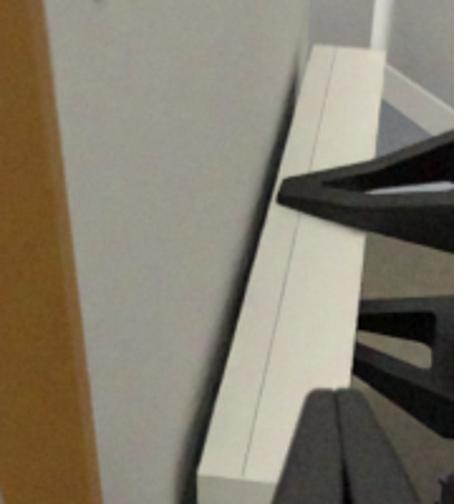

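Emit:
move(target=[0,0,0,0,0,0,-1, 0,-0.015,0.008,0,0,0,-0.3], speed=0.02)

Emit:
move(target=[0,0,0,0,0,0,-1, 0,0,0.008,0,0,0,-0.3], speed=0.02)

Scene clock: 1355.47 s.
left_arm: end_effector_position=(+0.1308, +0.0643, +0.3546) grip_measured=-0.990 end_effector_quat_wxyz=(+0.725, +0.163, +0.643, -0.183) | right_arm: end_effector_position=(+0.3349, -0.0333, +0.2618) grip_measured=+0.060 end_effector_quat_wxyz=(+0.678, -0.661, +0.229, -0.227)
Joint positions: left_arm=[-1.662 0.71 0.487 0.486 -1.093 0.236 0] | right_arm=[0.246 1.34 0.416 0.95 -0.635 -1.544 0.05]
Joint torques (N m): left_arm=[-0.66 -1.22 11.17 1.45 0.05 0.13] | right_arm=[2.89 -2.74 11.15 1.59 0.46 0.08]
Heat: left arm: 47 °C; right arm: 57 °C.
Hand target: left_arm +0.1299, +0.0668, +0.3648; +0.727, +0.162, +0.642, -0.183 | right_arm +0.3449, -0.0215, +0.2828; +0.687, -0.650, +0.220, -0.238
Off the commanded pose: left_arm 0.011 m, 0 deg | right_arm 0.026 m, 2 deg.
move: off_target (left_arm, right_arm)

Scene clock: 1356.17 s.
left_arm: end_effector_position=(+0.1308, +0.0643, +0.3546) grip_measured=-0.990 end_effector_quat_wxyz=(+0.725, +0.163, +0.643, -0.183) | right_arm: end_effector_position=(+0.3349, -0.0335, +0.2618) grip_measured=+0.060 end_effector_quat_wxyz=(+0.677, -0.661, +0.230, -0.227)
Joint positions: left_arm=[-1.662 0.71 0.487 0.486 -1.093 0.236 0] | right_arm=[0.246 1.338 0.416 0.948 -0.634 -1.544 0.05]
Joint torques (N m): left_arm=[-0.66 -1.24 11.17 1.45 0.05 0.13] | right_arm=[3.71 -1.58 12 1.62 0.56 0.06]
Heat: left arm: 47 °C; right arm: 58 °C.
Hand target: left_arm +0.1299, +0.0668, +0.3648; +0.727, +0.162, +0.642, -0.183 | right_arm +0.3478, -0.0177, +0.2831; +0.687, -0.650, +0.220, -0.238
Off the commanded pose: left_arm 0.011 m, 0 deg | right_arm 0.029 m, 2 deg.
move: off_target (left_arm, right_arm)

Emit:
move(target=[0,0,0,0,0,0,-1, 0.002,0.02,-0.055,-0.004,0,0,-0.3], speed=0.05)

Scene clock: 1385.03 s.
left_arm: end_effector_position=(+0.1308, +0.0643, +0.3546) grip_measured=-0.990 end_effector_quat_wxyz=(+0.725, +0.163, +0.643, -0.183) | right_arm: end_effector_position=(+0.3352, -0.0430, +0.2517) grip_measured=+0.060 end_effector_quat_wxyz=(+0.666, -0.668, +0.237, -0.231)
Joint positions: left_arm=[-1.662 0.71 0.487 0.486 -1.093 0.236 0] | right_arm=[0.215 1.331 0.396 0.927 -0.651 -1.568 0.05]
Joint torques (N m): left_arm=[-0.68 -1.24 11.15 1.46 0.05 0.13] | right_arm=[-0.39 -6.43 5.68 2.01 -0.27 0.18]
Heat: left arm: 47 °C; right arm: 66 °C.
Hand target: left_arm +0.1299, +0.0668, +0.3648; +0.727, +0.162, +0.642, -0.183 | right_arm +0.3290, -0.0440, +0.2691; +0.683, -0.654, +0.222, -0.237
Off the commanded pose: left_arm 0.011 m, 0 deg | right_arm 0.019 m, 3 deg.
move: off_target (left_arm, right_arm)

Emit:
move(target=[0,0,0,0,0,0,-1, 0,-0.01,-0.012,0,0,0,-0.3], speed=0.04)

Scene clock: 1388.73 s.
left_arm: end_effector_position=(+0.1308, +0.0643, +0.3546) grip_measured=-0.990 end_effector_quat_wxyz=(+0.725, +0.163, +0.643, -0.183) | right_arm: end_effector_position=(+0.3312, -0.0488, +0.2605) grip_measured=+0.060 end_effector_quat_wxyz=(+0.668, -0.667, +0.234, -0.234)
Joint positions: left_arm=[-1.662 0.71 0.487 0.486 -1.093 0.236 0] | right_arm=[0.193 1.277 0.396 0.882 -0.672 -1.57 0.05]
Joint torques (N m): left_arm=[-0.68 -1.22 11.15 1.45 0.05 0.14] | right_arm=[-0.39 -6.05 5.61 1.95 -0.23 0.25]
Heat: left arm: 47 °C; right arm: 63 °C.
Hand target: left_arm +0.1299, +0.0668, +0.3648; +0.727, +0.162, +0.642, -0.183 | right_arm +0.3243, -0.0498, +0.2748; +0.683, -0.654, +0.222, -0.237
Off the commanded pose: left_arm 0.011 m, 0 deg | right_arm 0.016 m, 3 deg.
move: off_target (left_arm, right_arm)

Emit:
move(target=[0,0,0,0,0,0,-1, 0.001,-0.02,0.012,0,0,0,-0.3], speed=0.03)

Emit:
move(target=[0,0,0,0,0,0,-1, 0.001,-0.008,0.018,0,0,0,-0.3], speed=0.03)

Scene clock: 1401.87 s.
left_arm: end_effector_position=(+0.1308, +0.0643, +0.3546) grip_measured=-0.990 end_effector_quat_wxyz=(+0.725, +0.163, +0.643, -0.183) | right_arm: end_effector_position=(+0.3295, -0.0497, +0.2534) grip_measured=+0.060 end_effector_quat_wxyz=(+0.658, -0.675, +0.248, -0.222)
Joint positions: left_arm=[-1.662 0.71 0.487 0.486 -1.093 0.236 0] | right_arm=[0.193 1.257 0.396 0.816 -0.669 -1.571 0.05]
Joint torques (N m): left_arm=[-0.68 -1.22 11.14 1.45 0.05 0.13] | right_arm=[0.83 -6 9.16 2 -0.11 0.25]
Heat: left arm: 48 °C; right arm: 57 °C.
Hand target: left_arm +0.1299, +0.0668, +0.3648; +0.727, +0.162, +0.642, -0.183 | right_arm +0.3288, -0.0448, +0.2871; +0.683, -0.654, +0.222, -0.237
Off the commanded pose: left_arm 0.011 m, 0 deg | right_arm 0.034 m, 5 deg.
move: off_target (left_arm, right_arm)

Scene clock: 1402.80 s.
left_arm: end_effector_position=(+0.1308, +0.0643, +0.3546) grip_measured=-0.990 end_effector_quat_wxyz=(+0.725, +0.163, +0.643, -0.183) | right_arm: end_effector_position=(+0.3317, -0.0432, +0.2605) grip_measured=+0.060 end_effector_quat_wxyz=(+0.659, -0.674, +0.245, -0.225)
Joint positions: left_arm=[-1.662 0.71 0.487 0.486 -1.093 0.236 0] | right_arm=[0.22 1.256 0.423 0.797 -0.642 -1.573 0.05]
Joint torques (N m): left_arm=[-0.66 -1.24 11.15 1.46 0.05 0.13] | right_arm=[0.79 -3.92 10.37 2.06 -0.11 0.26]
Heat: left arm: 48 °C; right arm: 57 °C.
Hand target: left_arm +0.1299, +0.0668, +0.3648; +0.727, +0.162, +0.642, -0.183 | right_arm +0.3358, -0.0368, +0.2925; +0.683, -0.654, +0.221, -0.237
Off the commanded pose: left_arm 0.011 m, 0 deg | right_arm 0.033 m, 5 deg.
move: off_target (left_arm, right_arm)

Emit:
move(target=[0,0,0,0,0,0,-1, 0.001,-0.008,0.009,0.003,0,-0.006,-0.3], speed=0.03)

Scene clock: 1405.97 s.
left_arm: end_effector_position=(+0.1308, +0.0643, +0.3546) grip_measured=-0.990 end_effector_quat_wxyz=(+0.725, +0.163, +0.643, -0.183) | right_arm: end_effector_position=(+0.3338, -0.0400, +0.2685) grip_measured=+0.060 end_effector_quat_wxyz=(+0.661, -0.673, +0.235, -0.234)
Joint positions: left_arm=[-1.662 0.71 0.487 0.486 -1.093 0.236 0] | right_arm=[0.231 1.256 0.443 0.794 -0.631 -1.586 0.05]
Joint torques (N m): left_arm=[-0.66 -1.24 11.15 1.45 0.05 0.13] | right_arm=[0.81 -2.85 10.54 2.08 -0.09 0.23]
Heat: left arm: 48 °C; right arm: 58 °C.
Hand target: left_arm +0.1299, +0.0668, +0.3648; +0.727, +0.162, +0.642, -0.183 | right_arm +0.3394, -0.0331, +0.2975; +0.684, -0.653, +0.214, -0.244
Off the commanded pose: left_arm 0.011 m, 0 deg | right_arm 0.030 m, 4 deg.
move: off_target (left_arm, right_arm)

Emit:
move(target=[0,0,0,0,0,0,-1, 0.002,0,0.008,0.003,0,0,-0.3], speed=0.03)

Emit:
move(target=[0,0,0,0,0,0,-1, 0.001,0,0.005,0,0,0,-0.3], speed=0.03)

Scene clock: 1410.60 s.
left_arm: end_effector_position=(+0.1308, +0.0643, +0.3546) grip_measured=-0.990 end_effector_quat_wxyz=(+0.725, +0.163, +0.643, -0.183) | right_arm: end_effector_position=(+0.3372, -0.0372, +0.2664) grip_measured=+0.060 end_effector_quat_wxyz=(+0.661, -0.673, +0.235, -0.234)
Joint positions: left_arm=[-1.662 0.71 0.487 0.486 -1.093 0.236 0] | right_arm=[0.239 1.282 0.45 0.812 -0.624 -1.587 0.05]
Joint torques (N m): left_arm=[-0.66 -1.24 11.15 1.45 0.05 0.13] | right_arm=[0.85 -2.89 10.52 2.18 -0.1 0.33]
Heat: left arm: 48 °C; right arm: 58 °C.
Hand target: left_arm +0.1299, +0.0668, +0.3648; +0.727, +0.162, +0.642, -0.183 | right_arm +0.3433, -0.0301, +0.2978; +0.687, -0.650, +0.213, -0.245
Off the commanded pose: left_arm 0.011 m, 0 deg | right_arm 0.033 m, 5 deg.
move: off_target (left_arm, right_arm)

Scene clock: 1411.30 s.
left_arm: end_effector_position=(+0.1308, +0.0643, +0.3546) grip_measured=-0.990 end_effector_quat_wxyz=(+0.725, +0.163, +0.643, -0.183) | right_arm: end_effector_position=(+0.3382, -0.0365, +0.2663) grip_measured=+0.060 end_effector_quat_wxyz=(+0.662, -0.673, +0.234, -0.234)
Joint positions: left_arm=[-1.662 0.71 0.487 0.486 -1.093 0.236 0] | right_arm=[0.24 1.29 0.454 0.818 -0.625 -1.587 0.05]
Joint torques (N m): left_arm=[-0.66 -1.24 11.14 1.46 0.06 0.13] | right_arm=[1.18 -2.62 10.91 2.16 -0.02 0.32]
Heat: left arm: 48 °C; right arm: 59 °C.
Hand target: left_arm +0.1299, +0.0668, +0.3648; +0.727, +0.162, +0.642, -0.183 | right_arm +0.3456, -0.0280, +0.2981; +0.687, -0.650, +0.213, -0.245
Off the commanded pose: left_arm 0.011 m, 0 deg | right_arm 0.034 m, 5 deg.
move: off_target (left_arm, right_arm)

Emit:
move(target=[0,0,0,0,0,0,-1, -0.007,0,0,0,0,0,-0.3], speed=0.02)

Scene clock: 1414.03 s.
left_arm: end_effector_position=(+0.1308, +0.0643, +0.3546) grip_measured=-0.990 end_effector_quat_wxyz=(+0.725, +0.163, +0.643, -0.183) | right_arm: end_effector_position=(+0.3384, -0.0361, +0.2663) grip_measured=+0.060 end_effector_quat_wxyz=(+0.661, -0.673, +0.235, -0.235)
Joint positions: left_arm=[-1.662 0.71 0.487 0.486 -1.093 0.236 0] | right_arm=[0.243 1.29 0.454 0.818 -0.619 -1.587 0.05]
Joint torques (N m): left_arm=[-0.68 -1.22 11.17 1.46 0.05 0.13] | right_arm=[2.07 -3.54 10.32 2.14 0.06 0.32]
Heat: left arm: 48 °C; right arm: 59 °C.
Hand target: left_arm +0.1299, +0.0668, +0.3648; +0.727, +0.162, +0.642, -0.183 | right_arm +0.3423, -0.0255, +0.2980; +0.687, -0.650, +0.213, -0.245
Off the commanded pose: left_arm 0.011 m, 0 deg | right_arm 0.034 m, 5 deg.
move: off_target (left_arm, right_arm)

Emit:
move(target=[0,0,0,0,0,0,-1, -0.001,0,-0.017,0,0,0,-0.3], speed=0.03)

Emit:
move(target=[0,0,0,0,0,0,-1, 0,0,0.007,0,0,0,-0.3], speed=0.03)

Scene clock: 1420.07 s.
left_arm: end_effector_position=(+0.1308, +0.0643, +0.3546) grip_measured=-0.990 end_effector_quat_wxyz=(+0.725, +0.163, +0.643, -0.183) | right_arm: end_effector_position=(+0.3380, -0.0359, +0.2663) grip_measured=+0.060 end_effector_quat_wxyz=(+0.662, -0.673, +0.234, -0.234)
Joint positions: left_arm=[-1.662 0.71 0.487 0.486 -1.093 0.236 0] | right_arm=[0.242 1.29 0.454 0.818 -0.623 -1.587 0.05]
Joint torques (N m): left_arm=[-0.68 -1.24 11.15 1.45 0.05 0.13] | right_arm=[0.46 -6.2 8.29 2.09 -0.14 0.32]
Heat: left arm: 48 °C; right arm: 59 °C.
Hand target: left_arm +0.1299, +0.0668, +0.3648; +0.727, +0.162, +0.642, -0.183 | right_arm +0.3355, -0.0332, +0.2973; +0.687, -0.650, +0.213, -0.245
Off the commanded pose: left_arm 0.011 m, 0 deg | right_arm 0.031 m, 5 deg.
move: off_target (left_arm, right_arm)

Scene clock: 1420.77 s.
left_arm: end_effector_position=(+0.1308, +0.0643, +0.3546) grip_measured=-0.990 end_effector_quat_wxyz=(+0.725, +0.163, +0.643, -0.183) | right_arm: end_effector_position=(+0.3380, -0.0359, +0.2663) grip_measured=+0.060 end_effector_quat_wxyz=(+0.662, -0.673, +0.234, -0.234)
Joint positions: left_arm=[-1.662 0.71 0.487 0.486 -1.093 0.236 0] | right_arm=[0.242 1.29 0.454 0.818 -0.623 -1.587 0.05]
Joint torques (N m): left_arm=[-0.68 -1.22 11.15 1.45 0.05 0.13] | right_arm=[1.22 -5.03 9.16 2.1 0 0.32]
Heat: left arm: 48 °C; right arm: 59 °C.
Hand target: left_arm +0.1299, +0.0668, +0.3648; +0.727, +0.162, +0.642, -0.183 | right_arm +0.3381, -0.0298, +0.2976; +0.687, -0.650, +0.213, -0.245
Off the commanded pose: left_arm 0.011 m, 0 deg | right_arm 0.032 m, 5 deg.
move: off_target (left_arm, right_arm)

Emit:
move(target=[0,0,0,0,0,0,-1, -0.008,0,-0.003,0,0,0,-0.3], speed=0.03)

Emit:
move(target=[0,0,0,0,0,0,-1, -0.008,0,-0.003,0,0,0,-0.3], speed=0.03)

Scene clock: 1424.23 s.
left_arm: end_effector_position=(+0.1308, +0.0643, +0.3546) grip_measured=-0.990 end_effector_quat_wxyz=(+0.725, +0.163, +0.643, -0.183) | right_arm: end_effector_position=(+0.3379, -0.0360, +0.2664) grip_measured=+0.060 end_effector_quat_wxyz=(+0.660, -0.673, +0.236, -0.234)
Joint positions: left_arm=[-1.662 0.71 0.487 0.486 -1.093 0.236 0] | right_arm=[0.245 1.285 0.454 0.809 -0.616 -1.587 0.05]
Joint torques (N m): left_arm=[-0.66 -1.22 11.15 1.45 0.05 0.13] | right_arm=[1.95 -6.13 8.1 2.16 0.02 0.32]
Heat: left arm: 48 °C; right arm: 58 °C.
Hand target: left_arm +0.1299, +0.0668, +0.3648; +0.727, +0.162, +0.642, -0.183 | right_arm +0.3333, -0.0283, +0.2972; +0.687, -0.650, +0.213, -0.245
Off the commanded pose: left_arm 0.011 m, 0 deg | right_arm 0.032 m, 5 deg.
move: off_target (left_arm, right_arm)

Scene clock: 1425.03 s.
left_arm: end_effector_position=(+0.1308, +0.0643, +0.3546) grip_measured=-0.990 end_effector_quat_wxyz=(+0.725, +0.163, +0.643, -0.183) | right_arm: end_effector_position=(+0.3375, -0.0364, +0.2672) grip_measured=+0.060 end_effector_quat_wxyz=(+0.656, -0.674, +0.240, -0.240)
Joint positions: left_arm=[-1.662 0.71 0.487 0.486 -1.093 0.236 0] | right_arm=[0.253 1.268 0.454 0.786 -0.593 -1.595 0.05]
Joint torques (N m): left_arm=[-0.68 -1.22 11.15 1.45 0.05 0.13] | right_arm=[2.26 -6.23 7.28 2.28 -0.13 0.37]
Heat: left arm: 48 °C; right arm: 58 °C.
Hand target: left_arm +0.1299, +0.0668, +0.3648; +0.727, +0.162, +0.642, -0.183 | right_arm +0.3284, -0.0268, +0.2970; +0.687, -0.650, +0.213, -0.245
Off the commanded pose: left_arm 0.011 m, 0 deg | right_arm 0.033 m, 5 deg.
move: off_target (left_arm, right_arm)

Emit:
move(target=[0,0,0,0,0,0,-1, 0.006,0.02,0.004,0,0,0,-0.3], speed=0.02)

Emit:
move(target=[0,0,0,0,0,0,-1, 0,0.015,0,0,0,0,-0.3], speed=0.02)

Scene clock: 1429.43 s.
left_arm: end_effector_position=(+0.1308, +0.0643, +0.3546) grip_measured=-0.990 end_effector_quat_wxyz=(+0.725, +0.163, +0.643, -0.183) | right_arm: end_effector_position=(+0.3376, -0.0356, +0.2688) grip_measured=+0.060 end_effector_quat_wxyz=(+0.662, -0.669, +0.230, -0.248)
Joint positions: left_arm=[-1.662 0.71 0.487 0.486 -1.093 0.236 0] | right_arm=[0.254 1.285 0.444 0.839 -0.595 -1.599 0.05]
Joint torques (N m): left_arm=[-0.66 -1.22 11.15 1.45 0.05 0.13] | right_arm=[1.81 -2.86 6.75 2.46 -0.11 0.39]
Heat: left arm: 48 °C; right arm: 57 °C.
Hand target: left_arm +0.1299, +0.0668, +0.3648; +0.727, +0.162, +0.642, -0.183 | right_arm +0.3335, -0.0268, +0.2853; +0.687, -0.650, +0.213, -0.245
Off the commanded pose: left_arm 0.011 m, 0 deg | right_arm 0.019 m, 4 deg.
move: off_target (left_arm, right_arm)

Scene clock: 1430.40 s.
left_arm: end_effector_position=(+0.1308, +0.0643, +0.3546) grip_measured=-0.990 end_effector_quat_wxyz=(+0.725, +0.163, +0.643, -0.183) | right_arm: end_effector_position=(+0.3372, -0.0356, +0.2680) grip_measured=+0.060 end_effector_quat_wxyz=(+0.671, -0.659, +0.226, -0.252)
Joint positions: left_arm=[-1.662 0.71 0.487 0.486 -1.093 0.236 0] | right_arm=[0.254 1.315 0.422 0.927 -0.596 -1.581 0.05]
Joint torques (N m): left_arm=[-0.66 -1.22 11.15 1.45 0.05 0.13] | right_arm=[1.88 -2.28 6.68 2.15 -0.05 0.24]
Heat: left arm: 48 °C; right arm: 57 °C.
Hand target: left_arm +0.1299, +0.0668, +0.3648; +0.727, +0.162, +0.642, -0.183 | right_arm +0.3340, -0.0264, +0.2762; +0.687, -0.650, +0.213, -0.245
Off the commanded pose: left_arm 0.011 m, 0 deg | right_arm 0.013 m, 3 deg.
move: off_target (left_arm, right_arm)

Emit:
execute_actions(actions=[], cameras=["cam_head_left","cam_head_right","cam_left_wrist"])

Emit:
zoom_image(camera="cam_left_wrist", region=[260, 110, 380, 330])

Emit:
zoom_image(camera="cam_head_left", region=[315, 100, 435, 240])

Emit:
zoom_image(camera="cam_head_right", region=[300, 95, 440, 235])

Scene clock: 1437.30 s.
left_arm: end_effector_position=(+0.1308, +0.0643, +0.3546) grip_measured=-0.990 end_effector_quat_wxyz=(+0.725, +0.163, +0.643, -0.183) | right_arm: end_effector_position=(+0.3372, -0.0356, +0.2681) grip_measured=+0.060 end_effector_quat_wxyz=(+0.671, -0.659, +0.226, -0.252)
Joint positions: left_arm=[-1.662 0.71 0.487 0.486 -1.093 0.236 0] | right_arm=[0.254 1.315 0.422 0.928 -0.596 -1.581 0.05]
Joint velocities: within noise
Joint torques (N m): left_arm=[-0.66 -1.22 11.15 1.45 0.05 0.13] | right_arm=[1.87 -2.37 6.69 2.17 -0.06 0.25]
Heat: left arm: 48 °C; right arm: 57 °C.
Hand target: left_arm +0.1299, +0.0668, +0.3648; +0.727, +0.162, +0.642, -0.183 | right_arm +0.3340, -0.0264, +0.2763; +0.687, -0.650, +0.213, -0.245
Tool commands: left_gripper/opening=-1.0 right_gripper/opening=-0.3
Off the commanded pose: left_arm 0.011 m, 0 deg | right_arm 0.013 m, 3 deg.
Images, in order (width x height): cam_head_left 672x504, cam_head_right 672x504, cam_left_wrist 672x504.

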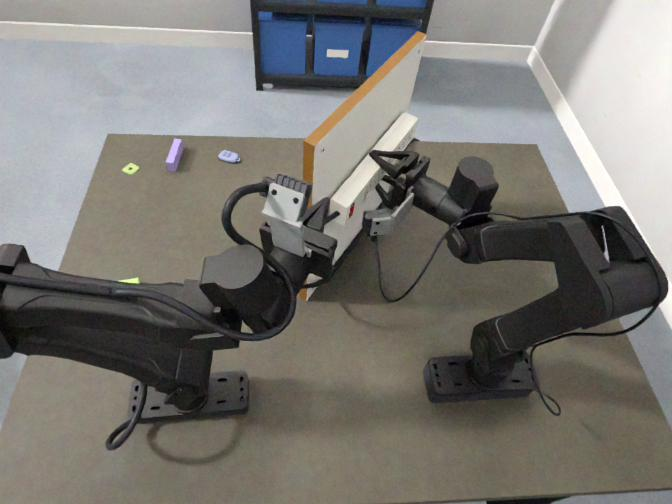

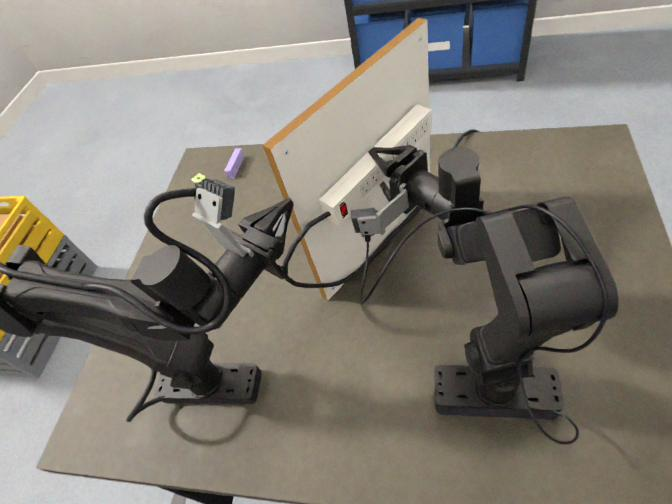

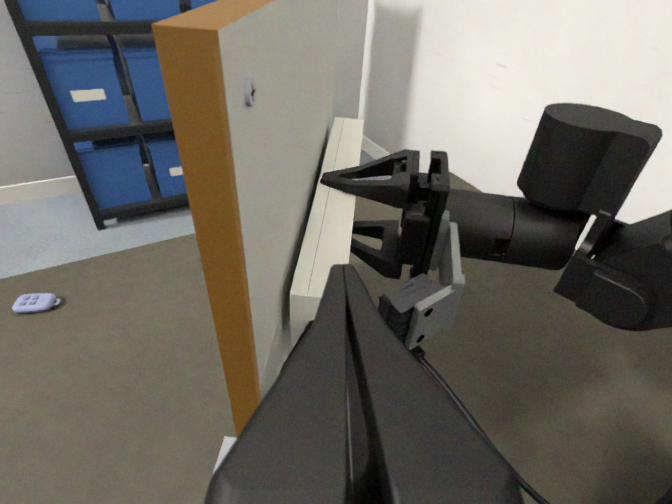

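Scaled by 2.291.

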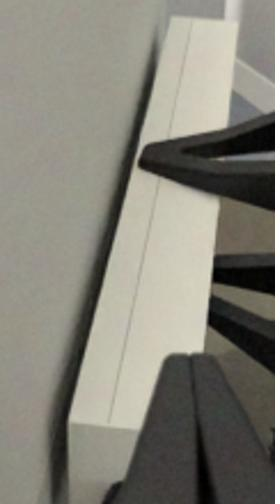

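Scaled by 3.600.

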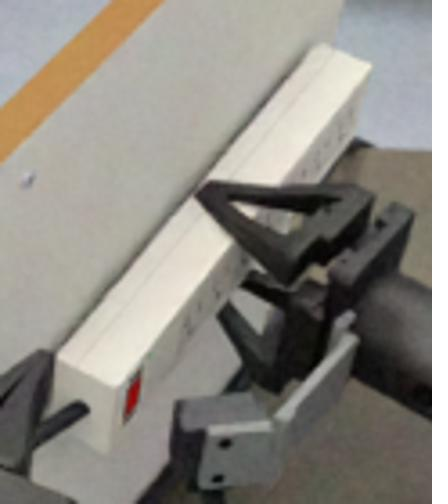

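Scaled by 3.600.

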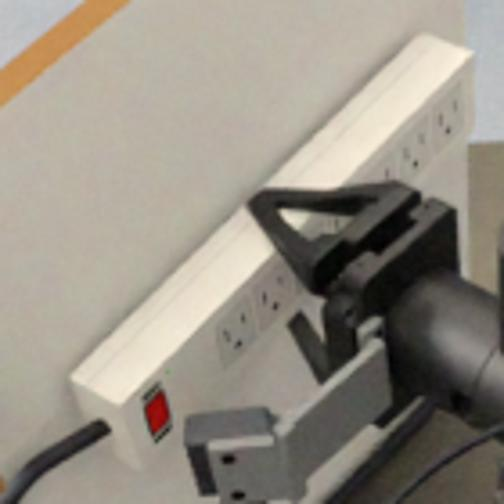

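Emit:
move([
  [0,0,0,0,0,0,-1, 0.004,-0.02,-0.042,-0.004,0,0.006,-0.3],
  [0,0,0,0,0,0,-1, 0.013,-0.0592,-0.0408,-0.0082,0,0.0115,-0.3],
], speed=0.05, blend=[0.01,0])

Emit:
move(target=[0,0,0,0,0,0,-1, 0,0.06,0,0,0,0,-0.3], speed=0.03)

Scene clock: 1458.60 s.
left_arm: end_effector_position=(+0.1308, +0.0643, +0.3546) grip_measured=-0.990 end_effector_quat_wxyz=(+0.725, +0.163, +0.643, -0.183) | right_arm: end_effector_position=(+0.3225, -0.0539, +0.2694) grip_measured=+0.060 end_effector_quat_wxyz=(+0.653, -0.680, +0.255, -0.216)
Joint positions: left_arm=[-1.662 0.71 0.487 0.486 -1.093 0.236 0] | right_arm=[0.183 1.147 0.434 0.644 -0.676 -1.576 0.05]
Joint torques (N m): left_arm=[-0.68 -1.24 11.15 1.45 0.05 0.13] | right_arm=[-0.39 -5.37 10.85 2 -0.35 0.4]
Heat: left arm: 48 °C; right arm: 56 °C.
Hand target: left_arm +0.1299, +0.0668, +0.3648; +0.727, +0.162, +0.642, -0.183 | right_arm +0.3231, -0.0518, +0.3105; +0.683, -0.655, +0.228, -0.230
Off the commanded pose: left_arm 0.011 m, 0 deg | right_arm 0.041 m, 6 deg.
move: off_target (left_arm, right_arm)

Scene clock: 1460.47 s.
left_arm: end_effector_position=(+0.1308, +0.0643, +0.3546) grip_measured=-0.990 end_effector_quat_wxyz=(+0.725, +0.163, +0.643, -0.183) | right_arm: end_effector_position=(+0.3267, -0.0528, +0.2681) grip_measured=+0.060 end_effector_quat_wxyz=(+0.668, -0.666, +0.232, -0.239)
Joint positions: left_arm=[-1.662 0.71 0.487 0.486 -1.093 0.236 0] | right_arm=[0.183 1.223 0.394 0.836 -0.677 -1.573 0.05]
Joint torques (N m): left_arm=[-0.68 -1.24 11.15 1.45 0.05 0.13] | right_arm=[0.13 -2.52 6 2.07 -0.23 0.36]
Heat: left arm: 48 °C; right arm: 56 °C.
Hand target: left_arm +0.1299, +0.0668, +0.3648; +0.727, +0.162, +0.642, -0.183 | right_arm +0.3236, -0.0504, +0.2744; +0.683, -0.655, +0.228, -0.230
Off the commanded pose: left_arm 0.011 m, 0 deg | right_arm 0.007 m, 2 deg.
move: off_target (left_arm)

Emit:
move([
  [0,0,0,0,0,0,-1, -0.0025,-0.1178,-0.0012,-0.001,-0.002,0.003,-0.3],
  [0,0,0,0,0,0,-1, -0.0018,-0.0512,-0.0037,-0.001,-0.002,0.003,-0.3],
], speed=0.06)

Scene clock: 1481.33 s.
left_arm: end_effector_position=(+0.1308, +0.0643, +0.3546) grip_measured=-0.990 end_effector_quat_wxyz=(+0.725, +0.163, +0.643, -0.183) | right_arm: end_effector_position=(+0.3234, -0.0542, +0.2965) grip_measured=+0.060 end_effector_quat_wxyz=(+0.667, -0.668, +0.234, -0.233)
Joint positions: left_arm=[-1.662 0.71 0.487 0.486 -1.093 0.236 0] | right_arm=[0.176 1.12 0.477 0.64 -0.689 -1.572 0.05]
Joint torques (N m): left_arm=[-0.68 -1.24 11.17 1.45 0.05 0.13] | right_arm=[-0.25 -2.33 6.69 2.1 -0.32 0.43]
Heat: left arm: 49 °C; right arm: 55 °C.
Hand target: left_arm +0.1299, +0.0668, +0.3648; +0.727, +0.162, +0.642, -0.183 | right_arm +0.3208, -0.0526, +0.3050; +0.684, -0.656, +0.229, -0.225
Off the commanded pose: left_arm 0.011 m, 0 deg | right_arm 0.009 m, 3 deg.
move: off_target (left_arm, right_arm)

Emit:
move(target=[0,0,0,0,0,0,-1, 0,0.0632,0.0412,0,0,0,-0.3], speed=0.025)

Scene clock: 1488.60 s.
left_arm: end_effector_position=(+0.1308, +0.0643, +0.3546) grip_measured=-0.990 end_effector_quat_wxyz=(+0.725, +0.163, +0.643, -0.183) | right_arm: end_effector_position=(+0.3391, -0.0370, +0.2611) grip_measured=+0.060 end_effector_quat_wxyz=(+0.668, -0.667, +0.234, -0.232)
Joint positions: left_arm=[-1.662 0.71 0.487 0.486 -1.093 0.236 0] | right_arm=[0.236 1.328 0.432 0.897 -0.631 -1.567 0.05]
Joint torques (N m): left_arm=[-0.68 -1.24 11.14 1.46 0.05 0.13] | right_arm=[1.1 -2.81 6.12 2.2 -0.08 0.37]
Heat: left arm: 49 °C; right arm: 55 °C.
Hand target: left_arm +0.1299, +0.0668, +0.3648; +0.727, +0.162, +0.642, -0.183 | right_arm +0.3361, -0.0314, +0.2681; +0.684, -0.655, +0.229, -0.225
Off the commanded pose: left_arm 0.011 m, 0 deg | right_arm 0.009 m, 2 deg.
move: off_target (left_arm)

Emit:
move([
  [0,0,0,0,0,0,-1, -0.004,0,-0.042,0,0,0,-0.3],
  [0,0,0,0,0,0,-1, -0.005,-0.128,-0.042,0,0,0,-0.3],
  [0,0,0,0,0,0,-1, -0.005,-0.062,-0.042,0,0,0,-0.3],
], speed=0.06, blend=[0.01,0,0])

Scene clock: 1496.47 s.
left_arm: end_effector_position=(+0.1308, +0.0643, +0.3546) grip_measured=-0.990 end_effector_quat_wxyz=(+0.725, +0.163, +0.643, -0.183) | right_arm: end_effector_position=(+0.3214, -0.0545, +0.2956) grip_measured=+0.060 end_effector_quat_wxyz=(+0.667, -0.667, +0.237, -0.232)
Joint positions: left_arm=[-1.662 0.71 0.487 0.486 -1.093 0.236 0] | right_arm=[0.179 1.109 0.468 0.638 -0.684 -1.567 0.05]
Joint torques (N m): left_arm=[-0.66 -1.24 11.15 1.45 0.05 0.13] | right_arm=[0.27 -2.26 6.8 2.12 -0.27 0.39]
Heat: left arm: 49 °C; right arm: 55 °C.
Hand target: left_arm +0.1299, +0.0668, +0.3648; +0.727, +0.162, +0.642, -0.183 | right_arm +0.3182, -0.0512, +0.3044; +0.684, -0.655, +0.229, -0.225
Off the commanded pose: left_arm 0.011 m, 0 deg | right_arm 0.010 m, 3 deg.
move: off_target (left_arm, right_arm)


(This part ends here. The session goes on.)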